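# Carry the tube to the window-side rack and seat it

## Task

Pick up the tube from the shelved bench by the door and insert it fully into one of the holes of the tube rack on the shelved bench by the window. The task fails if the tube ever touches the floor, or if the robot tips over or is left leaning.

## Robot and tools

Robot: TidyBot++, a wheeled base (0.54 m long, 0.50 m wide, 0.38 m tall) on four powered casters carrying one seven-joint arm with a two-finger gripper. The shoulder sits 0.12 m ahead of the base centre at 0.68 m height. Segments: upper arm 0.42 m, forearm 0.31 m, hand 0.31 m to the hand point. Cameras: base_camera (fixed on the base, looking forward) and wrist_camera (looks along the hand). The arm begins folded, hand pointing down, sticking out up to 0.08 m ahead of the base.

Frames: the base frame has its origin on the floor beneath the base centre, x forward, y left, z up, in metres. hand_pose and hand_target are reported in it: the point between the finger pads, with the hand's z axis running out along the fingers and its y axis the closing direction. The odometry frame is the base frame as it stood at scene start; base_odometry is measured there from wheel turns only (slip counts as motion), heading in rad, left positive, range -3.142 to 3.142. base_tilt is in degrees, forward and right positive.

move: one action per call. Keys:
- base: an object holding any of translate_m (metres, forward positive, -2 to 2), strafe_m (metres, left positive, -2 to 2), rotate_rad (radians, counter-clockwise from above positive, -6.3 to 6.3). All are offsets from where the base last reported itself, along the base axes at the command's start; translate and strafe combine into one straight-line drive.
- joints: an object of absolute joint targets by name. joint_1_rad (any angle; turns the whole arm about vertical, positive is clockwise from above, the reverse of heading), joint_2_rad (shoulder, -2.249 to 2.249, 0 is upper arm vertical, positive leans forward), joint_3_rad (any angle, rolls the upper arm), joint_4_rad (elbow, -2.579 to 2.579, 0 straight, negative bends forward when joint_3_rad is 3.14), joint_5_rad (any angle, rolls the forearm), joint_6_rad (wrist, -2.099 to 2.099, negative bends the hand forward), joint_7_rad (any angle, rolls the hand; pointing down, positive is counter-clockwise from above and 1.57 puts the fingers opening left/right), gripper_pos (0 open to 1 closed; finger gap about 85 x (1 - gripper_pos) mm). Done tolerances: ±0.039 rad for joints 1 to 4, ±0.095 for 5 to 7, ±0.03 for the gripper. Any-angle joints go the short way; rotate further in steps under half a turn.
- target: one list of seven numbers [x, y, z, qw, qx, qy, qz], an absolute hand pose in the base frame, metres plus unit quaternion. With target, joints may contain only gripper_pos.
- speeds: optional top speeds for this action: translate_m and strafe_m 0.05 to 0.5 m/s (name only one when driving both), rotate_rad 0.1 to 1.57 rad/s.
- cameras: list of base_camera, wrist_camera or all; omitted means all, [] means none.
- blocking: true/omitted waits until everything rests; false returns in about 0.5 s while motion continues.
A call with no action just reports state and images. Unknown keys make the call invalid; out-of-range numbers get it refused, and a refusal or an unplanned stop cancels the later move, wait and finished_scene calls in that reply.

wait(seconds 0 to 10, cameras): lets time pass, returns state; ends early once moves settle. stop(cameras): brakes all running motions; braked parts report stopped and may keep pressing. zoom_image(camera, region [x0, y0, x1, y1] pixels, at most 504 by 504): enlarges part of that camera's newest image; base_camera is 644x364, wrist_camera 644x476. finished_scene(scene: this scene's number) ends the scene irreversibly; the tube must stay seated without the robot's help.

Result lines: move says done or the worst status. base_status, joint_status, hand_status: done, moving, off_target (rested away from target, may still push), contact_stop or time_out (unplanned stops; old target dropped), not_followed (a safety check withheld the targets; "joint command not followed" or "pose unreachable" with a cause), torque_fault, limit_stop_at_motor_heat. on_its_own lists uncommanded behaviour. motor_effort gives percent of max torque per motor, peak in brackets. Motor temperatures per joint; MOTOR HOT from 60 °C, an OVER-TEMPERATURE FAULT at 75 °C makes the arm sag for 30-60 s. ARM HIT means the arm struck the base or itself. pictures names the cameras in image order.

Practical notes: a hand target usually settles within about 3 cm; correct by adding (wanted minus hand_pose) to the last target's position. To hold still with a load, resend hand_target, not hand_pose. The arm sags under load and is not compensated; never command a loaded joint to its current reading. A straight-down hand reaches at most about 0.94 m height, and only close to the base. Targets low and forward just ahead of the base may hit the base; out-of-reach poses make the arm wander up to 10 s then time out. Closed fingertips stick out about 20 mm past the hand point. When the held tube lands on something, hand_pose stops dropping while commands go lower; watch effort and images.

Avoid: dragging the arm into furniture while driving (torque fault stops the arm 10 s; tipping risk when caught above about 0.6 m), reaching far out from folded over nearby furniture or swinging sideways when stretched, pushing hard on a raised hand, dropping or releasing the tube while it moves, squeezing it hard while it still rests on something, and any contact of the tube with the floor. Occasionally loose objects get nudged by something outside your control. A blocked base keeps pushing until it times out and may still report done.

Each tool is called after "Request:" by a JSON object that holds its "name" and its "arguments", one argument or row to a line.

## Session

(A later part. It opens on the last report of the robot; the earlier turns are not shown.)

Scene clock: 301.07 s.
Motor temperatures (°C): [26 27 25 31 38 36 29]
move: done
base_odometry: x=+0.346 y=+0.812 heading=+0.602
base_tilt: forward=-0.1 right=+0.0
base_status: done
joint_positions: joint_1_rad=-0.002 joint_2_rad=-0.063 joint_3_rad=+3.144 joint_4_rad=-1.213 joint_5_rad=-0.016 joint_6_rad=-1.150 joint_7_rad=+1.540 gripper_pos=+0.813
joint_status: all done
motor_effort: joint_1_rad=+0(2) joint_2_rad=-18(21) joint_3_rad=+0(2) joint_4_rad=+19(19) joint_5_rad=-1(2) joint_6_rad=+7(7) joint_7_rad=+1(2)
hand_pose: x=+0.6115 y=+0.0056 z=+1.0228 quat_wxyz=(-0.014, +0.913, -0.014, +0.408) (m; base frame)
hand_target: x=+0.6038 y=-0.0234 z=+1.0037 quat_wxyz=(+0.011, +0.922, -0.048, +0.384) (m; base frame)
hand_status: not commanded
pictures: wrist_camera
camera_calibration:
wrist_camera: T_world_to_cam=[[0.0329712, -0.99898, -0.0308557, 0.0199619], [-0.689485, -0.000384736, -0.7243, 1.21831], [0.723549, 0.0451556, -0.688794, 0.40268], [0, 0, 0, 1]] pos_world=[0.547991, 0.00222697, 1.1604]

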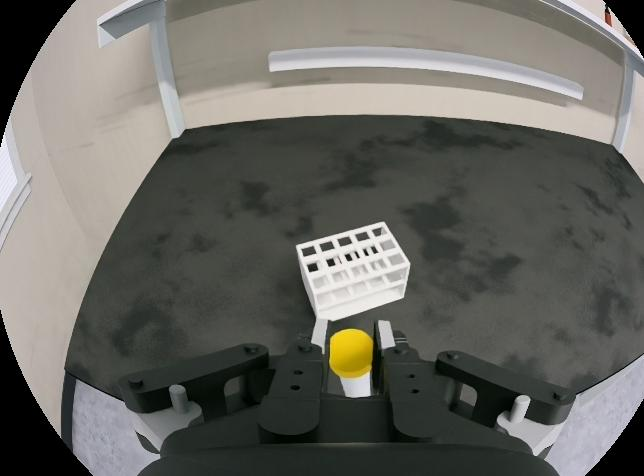

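Request:
{"name": "move", "arguments": {
  "joints": {"joint_2_rad": 0.222, "joint_4_rad": -0.961, "joint_6_rad": -1.20, "joint_7_rad": 1.42},
  "cameras": []
}}

Request:
{"name": "move", "arguments": {
  "base": {"translate_m": 0.09},
  "speeds": {"translate_m": 0.15},
  "cameras": ["wrist_camera"]
}}

Request:
{"name": "zoom_image", "arguments": {
  "camera": "wrist_camera",
  "region": [220, 230, 480, 430]
}}

Scene clock: 375.07 s.
Motor temperatures (°C): [26 27 25 31 38 36 29]
move: done
base_odometry: x=+0.346 y=+0.812 heading=+0.602
base_tilt: forward=-0.1 right=+0.0
base_status: not commanded
joint_positions: joint_1_rad=-0.002 joint_2_rad=+0.213 joint_3_rad=+3.144 joint_4_rad=-0.985 joint_5_rad=-0.016 joint_6_rad=-1.163 joint_7_rad=+1.476 gripper_pos=+0.813
joint_status: all done
motor_effort: joint_1_rad=+0(1) joint_2_rad=-28(32) joint_3_rad=+0(1) joint_4_rad=+19(20) joint_5_rad=+0(1) joint_6_rad=+6(7) joint_7_rad=+1(2)
hand_pose: x=+0.7198 y=+0.0058 z=+0.9859 quat_wxyz=(-0.026, +0.924, -0.044, +0.379) (m; base frame)
hand_target: x=+0.7166 y=-0.0238 z=+0.9855 quat_wxyz=(+0.001, +0.925, -0.080, +0.371) (m; base frame)
hand_status: not commanded
pictures: none
No camera images: "cameras" was empty.

Scene clock: 376.30 s.
Motor temperatures (°C): [26 27 25 31 38 36 29]
move: done
base_odometry: x=+0.420 y=+0.863 heading=+0.602
base_tilt: forward=-0.1 right=+0.0
base_status: done
joint_positions: joint_1_rad=-0.002 joint_2_rad=+0.214 joint_3_rad=+3.144 joint_4_rad=-0.983 joint_5_rad=-0.016 joint_6_rad=-1.167 joint_7_rad=+1.475 gripper_pos=+0.813
joint_status: not commanded
motor_effort: joint_1_rad=+0(2) joint_2_rad=-29(32) joint_3_rad=-1(2) joint_4_rad=+18(19) joint_5_rad=+0(1) joint_6_rad=+6(7) joint_7_rad=+1(2)
hand_pose: x=+0.7193 y=+0.0058 z=+0.9859 quat_wxyz=(-0.026, +0.924, -0.044, +0.378) (m; base frame)
hand_target: x=+0.7166 y=-0.0238 z=+0.9855 quat_wxyz=(+0.001, +0.925, -0.080, +0.371) (m; base frame)
hand_status: not commanded
pictures: wrist_camera
camera_calibration:
wrist_camera: T_world_to_cam=[[-0.014798, -0.99689, -0.0773978, 0.0956884], [-0.733782, 0.0634091, -0.67642, 1.25021], [0.679224, 0.0467834, -0.732438, 0.374149], [0, 0, 0, 1]] pos_world=[0.664664, -0.00138759, 1.12711]

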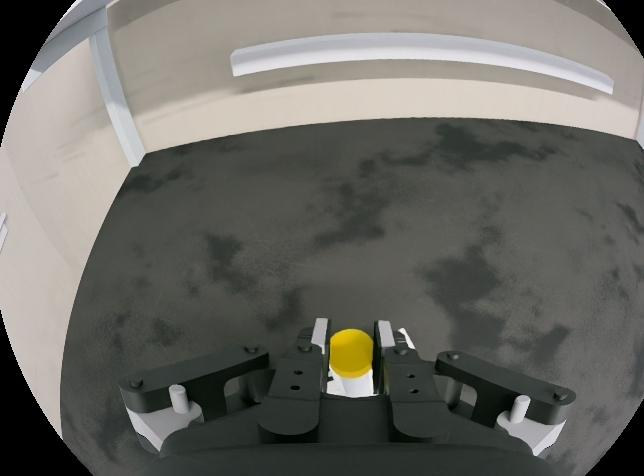

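Scaled by 1.938.

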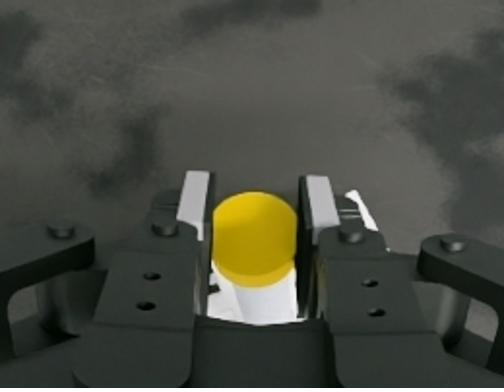

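Request:
{"name": "move", "arguments": {
  "base": {"translate_m": -0.0045, "strafe_m": -0.0075},
  "cameras": ["wrist_camera"]
}}

Request:
{"name": "zoom_image", "arguments": {
  "camera": "wrist_camera",
  "region": [300, 300, 430, 410]
}}

Scene clock: 395.37 s.
Motor temperatures (°C): [26 27 25 31 38 36 29]
move: done
base_odometry: x=+0.421 y=+0.855 heading=+0.602
base_tilt: forward=-0.1 right=+0.1
base_status: done
joint_positions: joint_1_rad=-0.001 joint_2_rad=+0.213 joint_3_rad=+3.145 joint_4_rad=-0.983 joint_5_rad=-0.015 joint_6_rad=-1.168 joint_7_rad=+1.475 gripper_pos=+0.813
joint_status: not commanded
motor_effort: joint_1_rad=+0(3) joint_2_rad=-28(31) joint_3_rad=+0(2) joint_4_rad=+19(19) joint_5_rad=+0(1) joint_6_rad=+6(7) joint_7_rad=+1(1)
hand_pose: x=+0.7190 y=+0.0045 z=+0.9865 quat_wxyz=(-0.025, +0.924, -0.045, +0.379) (m; base frame)
hand_target: x=+0.7166 y=-0.0238 z=+0.9855 quat_wxyz=(+0.001, +0.925, -0.080, +0.371) (m; base frame)
hand_status: not commanded
pictures: wrist_camera
camera_calibration:
wrist_camera: T_world_to_cam=[[-0.0171039, -0.996893, -0.0768879, 0.0955887], [-0.733002, 0.0648019, -0.677133, 1.2506], [0.680012, 0.0447774, -0.731833, 0.373774], [0, 0, 0, 1]] pos_world=[0.664156, -0.00248617, 1.12771]

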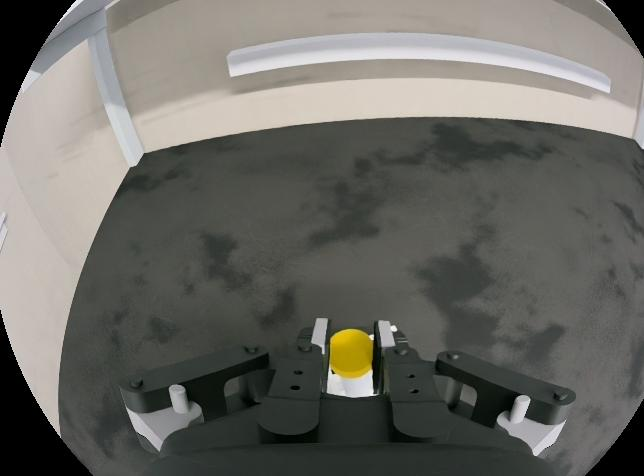

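Scaled by 3.877.

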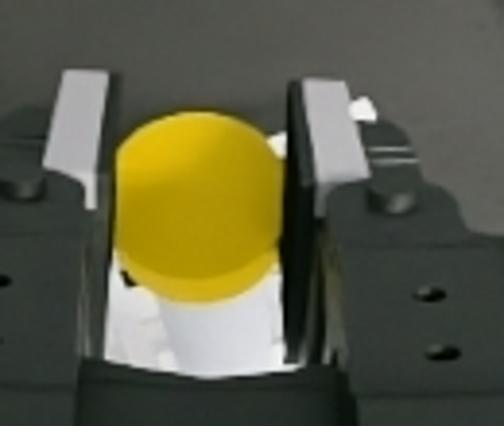

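Request:
{"name": "move", "arguments": {
  "joints": {"joint_2_rad": 0.175, "joint_4_rad": -1.220, "joint_6_rad": -0.945},
  "cameras": ["wrist_camera"]
}}

Request:
{"name": "zoom_image", "arguments": {
  "camera": "wrist_camera",
  "region": [300, 300, 430, 410]
}}

Scene clock: 411.67 s.
Motor temperatures (°C): [26 27 25 31 38 36 29]
move: done
base_odometry: x=+0.421 y=+0.855 heading=+0.602
base_tilt: forward=-0.1 right=+0.1
base_status: not commanded
joint_positions: joint_1_rad=-0.001 joint_2_rad=+0.180 joint_3_rad=+3.145 joint_4_rad=-1.199 joint_5_rad=-0.015 joint_6_rad=-0.990 joint_7_rad=+1.475 gripper_pos=+0.813
joint_status: all done
motor_effort: joint_1_rad=+0(1) joint_2_rad=-28(29) joint_3_rad=+0(1) joint_4_rad=+19(21) joint_5_rad=+0(1) joint_6_rad=+6(7) joint_7_rad=+0(2)
hand_pose: x=+0.7203 y=+0.0040 z=+0.9329 quat_wxyz=(-0.025, +0.925, -0.047, +0.376) (m; base frame)
hand_target: x=+0.7253 y=-0.0229 z=+0.9349 quat_wxyz=(-0.001, +0.917, -0.074, +0.391) (m; base frame)
hand_status: not commanded
pictures: wrist_camera
camera_calibration:
wrist_camera: T_world_to_cam=[[-0.020275, -0.996763, -0.0777934, 0.0942035], [-0.736687, 0.0674986, -0.672857, 1.21388], [0.67593, 0.0436672, -0.735671, 0.340116], [0, 0, 0, 1]] pos_world=[0.666264, -0.00288861, 1.07431]

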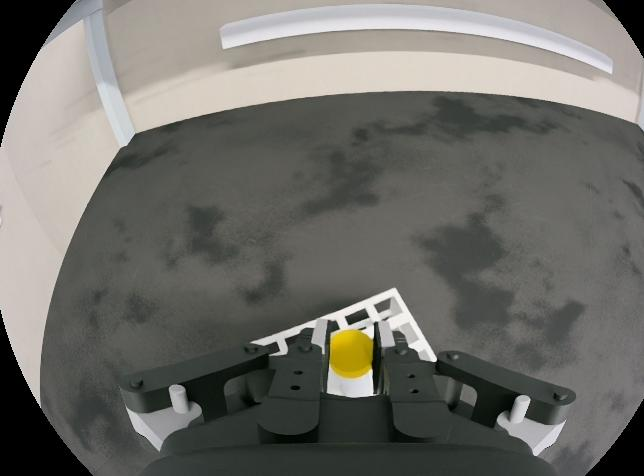

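Scaled by 3.877.

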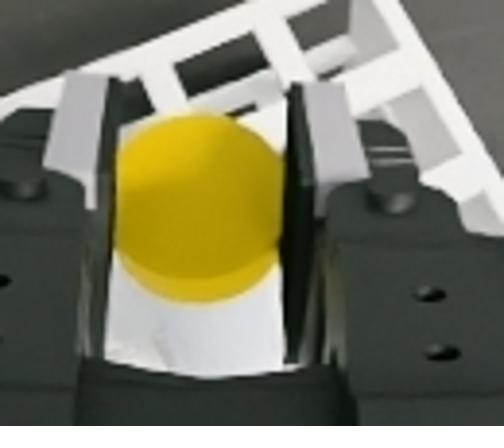

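Request:
{"name": "move", "arguments": {
  "joints": {"joint_2_rad": 0.162, "joint_4_rad": -1.332, "joint_6_rad": -0.844},
  "cameras": ["wrist_camera"]
}}

Request:
{"name": "zoom_image", "arguments": {
  "camera": "wrist_camera",
  "region": [230, 240, 450, 410]
}}

Scene clock: 423.27 s.
Motor temperatures (°C): [26 27 25 31 38 36 29]
move: done
base_odometry: x=+0.421 y=+0.855 heading=+0.602
base_tilt: forward=-0.1 right=+0.1
base_status: not commanded
joint_positions: joint_1_rad=-0.001 joint_2_rad=+0.164 joint_3_rad=+3.145 joint_4_rad=-1.311 joint_5_rad=-0.015 joint_6_rad=-0.888 joint_7_rad=+1.475 gripper_pos=+0.813
joint_status: all done
motor_effort: joint_1_rad=+0(1) joint_2_rad=-27(29) joint_3_rad=+0(1) joint_4_rad=+20(21) joint_5_rad=+0(1) joint_6_rad=+6(7) joint_7_rad=+1(2)
hand_pose: x=+0.7193 y=+0.0037 z=+0.9054 quat_wxyz=(-0.025, +0.924, -0.048, +0.379) (m; base frame)
hand_target: x=+0.7243 y=-0.0223 z=+0.9053 quat_wxyz=(-0.002, +0.917, -0.072, +0.392) (m; base frame)
hand_status: not commanded
pictures: wrist_camera
camera_calibration:
wrist_camera: T_world_to_cam=[[-0.0214407, -0.996707, -0.0782021, 0.0929066], [-0.732505, 0.0688959, -0.677266, 1.1957], [0.680424, 0.0427624, -0.73157, 0.313627], [0, 0, 0, 1]] pos_world=[0.664446, -0.00318925, 1.04651]

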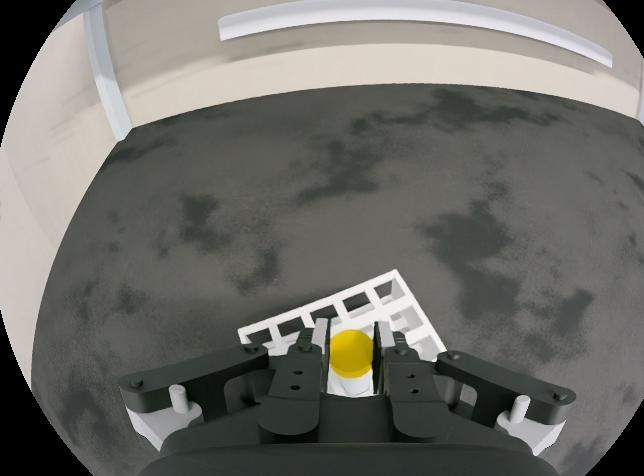

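Scaled by 2.291.

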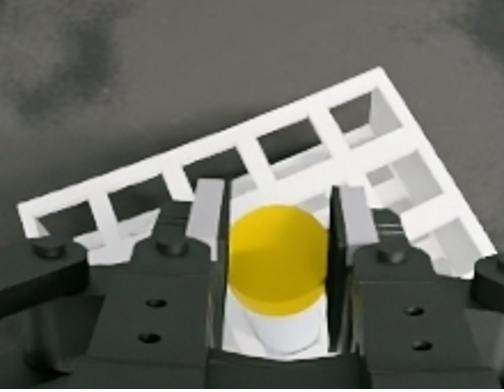

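Request:
{"name": "move", "arguments": {
  "joints": {"joint_2_rad": 0.160, "joint_4_rad": -1.380, "joint_6_rad": -0.797},
  "cameras": ["wrist_camera"]
}}

Request:
{"name": "zoom_image", "arguments": {
  "camera": "wrist_camera",
  "region": [230, 240, 450, 410]
}}

Scene clock: 432.97 s.
Motor temperatures (°C): [26 27 25 31 38 36 29]
move: done
base_odometry: x=+0.421 y=+0.855 heading=+0.602
base_tilt: forward=-0.1 right=+0.1
base_status: not commanded
joint_positions: joint_1_rad=-0.001 joint_2_rad=+0.155 joint_3_rad=+3.145 joint_4_rad=-1.350 joint_5_rad=-0.015 joint_6_rad=-0.833 joint_7_rad=+1.475 gripper_pos=+0.813
joint_status: all done
motor_effort: joint_1_rad=-1(1) joint_2_rad=-25(27) joint_3_rad=+0(1) joint_4_rad=+18(20) joint_5_rad=+0(1) joint_6_rad=+6(7) joint_7_rad=+0(2)
hand_pose: x=+0.7218 y=+0.0035 z=+0.9022 quat_wxyz=(-0.025, +0.919, -0.048, +0.391) (m; base frame)
hand_target: x=+0.7245 y=-0.0219 z=+0.8913 quat_wxyz=(-0.002, +0.917, -0.071, +0.392) (m; base frame)
hand_status: not commanded
pictures: wrist_camera
camera_calibration:
wrist_camera: T_world_to_cam=[[-0.0202839, -0.99668, -0.0788475, 0.0923271], [-0.714916, 0.0695895, -0.695738, 1.19931], [0.698916, 0.0422571, -0.713955, 0.280436], [0, 0, 0, 1]] pos_world=[0.66328, -0.00328946, 1.04191]

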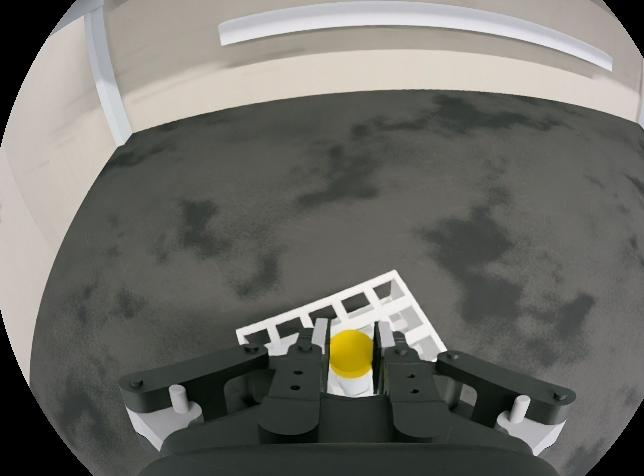

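Scaled by 2.291.

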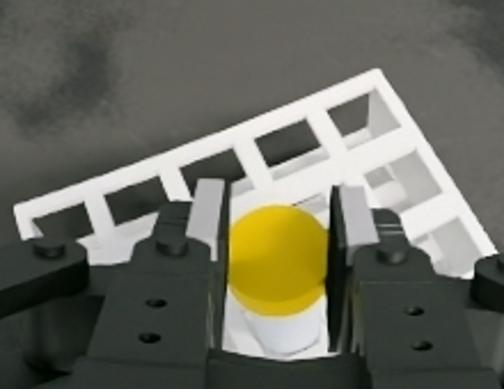

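Request:
{"name": "move", "arguments": {
  "joints": {"joint_2_rad": 0.157, "joint_4_rad": -1.355, "joint_6_rad": -0.805},
  "cameras": []
}}

Request:
{"name": "move", "arguments": {
  "joints": {"gripper_pos": 0.74},
  "cameras": ["wrist_camera"]
}}

Request:
{"name": "zoom_image", "arguments": {
  "camera": "wrist_camera",
  "region": [230, 240, 450, 410]
}}

Scene clock: 440.63 s.
Motor temperatures (°C): [26 28 25 31 38 36 29]
move: done
base_odometry: x=+0.421 y=+0.855 heading=+0.602
base_tilt: forward=-0.1 right=+0.1
base_status: not commanded
joint_positions: joint_1_rad=-0.001 joint_2_rad=+0.155 joint_3_rad=+3.145 joint_4_rad=-1.350 joint_5_rad=-0.015 joint_6_rad=-0.832 joint_7_rad=+1.475 gripper_pos=+0.813
joint_status: all done
motor_effort: joint_1_rad=-1(1) joint_2_rad=-26(27) joint_3_rad=+0(1) joint_4_rad=+19(20) joint_5_rad=+0(1) joint_6_rad=+6(6) joint_7_rad=+1(2)
hand_pose: x=+0.7218 y=+0.0035 z=+0.9024 quat_wxyz=(-0.025, +0.919, -0.048, +0.391) (m; base frame)
hand_target: x=+0.7271 y=-0.0220 z=+0.9048 quat_wxyz=(-0.003, +0.913, -0.071, +0.401) (m; base frame)
hand_status: not commanded
pictures: none
No camera images: "cameras" was empty.

Scene clock: 441.23 s.
Motor temperatures (°C): [26 28 25 31 38 36 29]
move: done
base_odometry: x=+0.421 y=+0.855 heading=+0.602
base_tilt: forward=-0.1 right=+0.1
base_status: not commanded
joint_positions: joint_1_rad=-0.001 joint_2_rad=+0.155 joint_3_rad=+3.145 joint_4_rad=-1.350 joint_5_rad=-0.015 joint_6_rad=-0.832 joint_7_rad=+1.475 gripper_pos=+0.740
joint_status: all done
motor_effort: joint_1_rad=-1(1) joint_2_rad=-27(28) joint_3_rad=+0(1) joint_4_rad=+20(20) joint_5_rad=+0(1) joint_6_rad=+6(7) joint_7_rad=+1(2)
hand_pose: x=+0.7218 y=+0.0035 z=+0.9024 quat_wxyz=(-0.025, +0.919, -0.048, +0.391) (m; base frame)
hand_target: x=+0.7271 y=-0.0220 z=+0.9048 quat_wxyz=(-0.003, +0.913, -0.071, +0.401) (m; base frame)
hand_status: not commanded
pictures: wrist_camera
camera_calibration:
wrist_camera: T_world_to_cam=[[-0.0202617, -0.99668, -0.0788536, 0.0923345], [-0.714719, 0.0695899, -0.695941, 1.19953], [0.699118, 0.0422572, -0.713757, 0.280239], [0, 0, 0, 1]] pos_world=[0.663279, -0.00328946, 1.04211]

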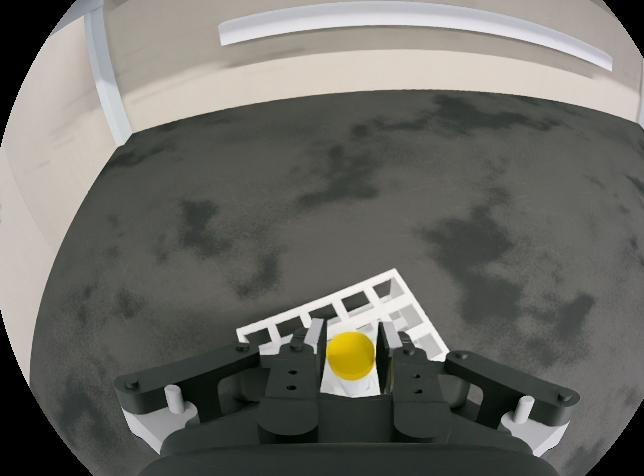

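Scaled by 2.291.

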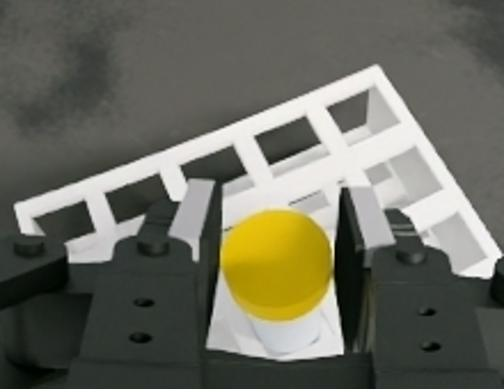

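Slight motion only. Open more, then raise clear and look.

Request:
{"name": "move", "arguments": {
  "joints": {"gripper_pos": 0.5},
  "cameras": ["wrist_camera"]
}}

Request:
{"name": "zoom_image", "arguments": {
  "camera": "wrist_camera",
  "region": [230, 240, 450, 410]
}}

Request:
{"name": "move", "arguments": {
  "base": {"translate_m": -0.14},
  "speeds": {"translate_m": 0.1},
  "cameras": ["wrist_camera"]
}}

Request:
{"name": "zoom_image", "arguments": {
  "camera": "wrist_camera",
  "region": [230, 200, 450, 400]
}}

Scene clock: 450.37 s.
Motor temperatures (°C): [26 28 25 31 38 36 29]
move: done
base_odometry: x=+0.421 y=+0.855 heading=+0.602
base_tilt: forward=-0.1 right=+0.0
base_status: not commanded
joint_positions: joint_1_rad=-0.001 joint_2_rad=+0.155 joint_3_rad=+3.145 joint_4_rad=-1.350 joint_5_rad=-0.015 joint_6_rad=-0.832 joint_7_rad=+1.475 gripper_pos=+0.500
joint_status: all done
motor_effort: joint_1_rad=-1(1) joint_2_rad=-27(27) joint_3_rad=+0(1) joint_4_rad=+20(20) joint_5_rad=+0(1) joint_6_rad=+6(7) joint_7_rad=+1(2)
hand_pose: x=+0.7218 y=+0.0035 z=+0.9024 quat_wxyz=(-0.025, +0.919, -0.048, +0.391) (m; base frame)
hand_target: x=+0.7271 y=-0.0220 z=+0.9048 quat_wxyz=(-0.003, +0.913, -0.071, +0.401) (m; base frame)
hand_status: not commanded
pictures: wrist_camera
camera_calibration:
wrist_camera: T_world_to_cam=[[-0.0202617, -0.99668, -0.0788536, 0.0923345], [-0.714719, 0.0695899, -0.695941, 1.19953], [0.699118, 0.0422572, -0.713757, 0.280239], [0, 0, 0, 1]] pos_world=[0.663279, -0.00328946, 1.04211]

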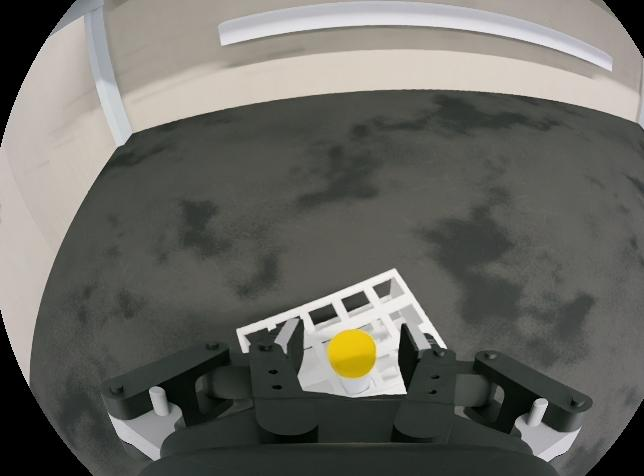

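Scaled by 2.291.

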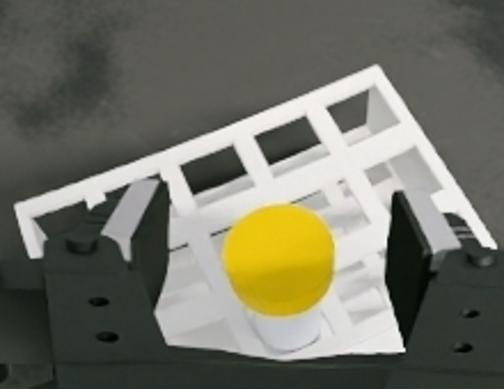

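Scene clock: 452.30 s.
Motor temperatures (°C): [26 28 25 31 38 36 29]
move: done
base_odometry: x=+0.306 y=+0.775 heading=+0.602
base_tilt: forward=-0.1 right=+0.1
base_status: done
joint_positions: joint_1_rad=-0.001 joint_2_rad=+0.148 joint_3_rad=+3.145 joint_4_rad=-1.350 joint_5_rad=-0.015 joint_6_rad=-0.832 joint_7_rad=+1.475 gripper_pos=+0.500
joint_status: not commanded
motor_effort: joint_1_rad=+0(1) joint_2_rad=-27(32) joint_3_rad=+0(1) joint_4_rad=+20(20) joint_5_rad=+0(1) joint_6_rad=+6(7) joint_7_rad=+1(2)
hand_pose: x=+0.7202 y=+0.0035 z=+0.9067 quat_wxyz=(-0.026, +0.918, -0.048, +0.394) (m; base frame)
hand_target: x=+0.7271 y=-0.0220 z=+0.9048 quat_wxyz=(-0.003, +0.913, -0.071, +0.401) (m; base frame)
hand_status: not commanded
pictures: wrist_camera
camera_calibration:
wrist_camera: T_world_to_cam=[[-0.0196927, -0.99668, -0.0790037, 0.0922703], [-0.709676, 0.0695946, -0.701082, 1.20243], [0.704253, 0.0422608, -0.70869, 0.276165], [0, 0, 0, 1]] pos_world=[0.660661, -0.00338948, 1.04601]

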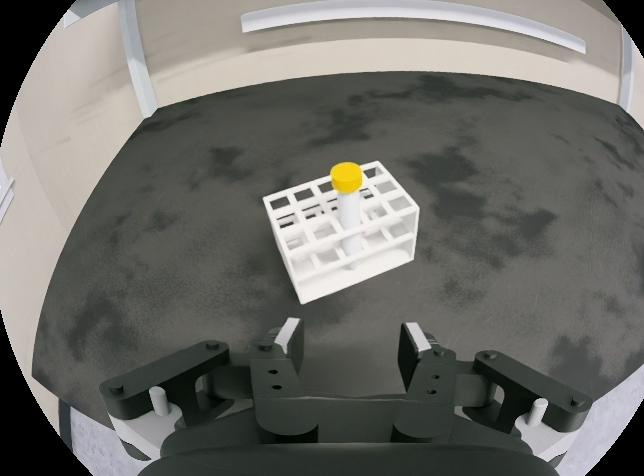

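Scaled by 2.291.

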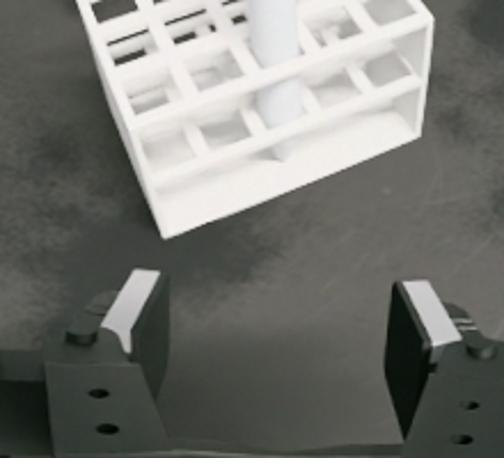

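Request:
{"name": "zoom_image", "arguments": {
  "camera": "wrist_camera",
  "region": [250, 150, 430, 310]
}}

Scaled by 2.800.

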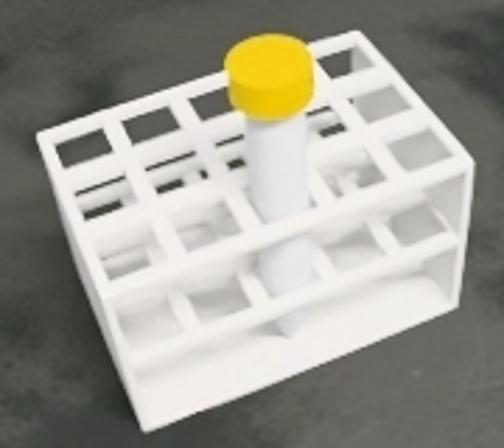

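Through both plates and resting on the bottom, as before.

Request:
{"name": "finished_scene", "arguments": {
  "scene": 2
}}

The scene is finished: the task was done.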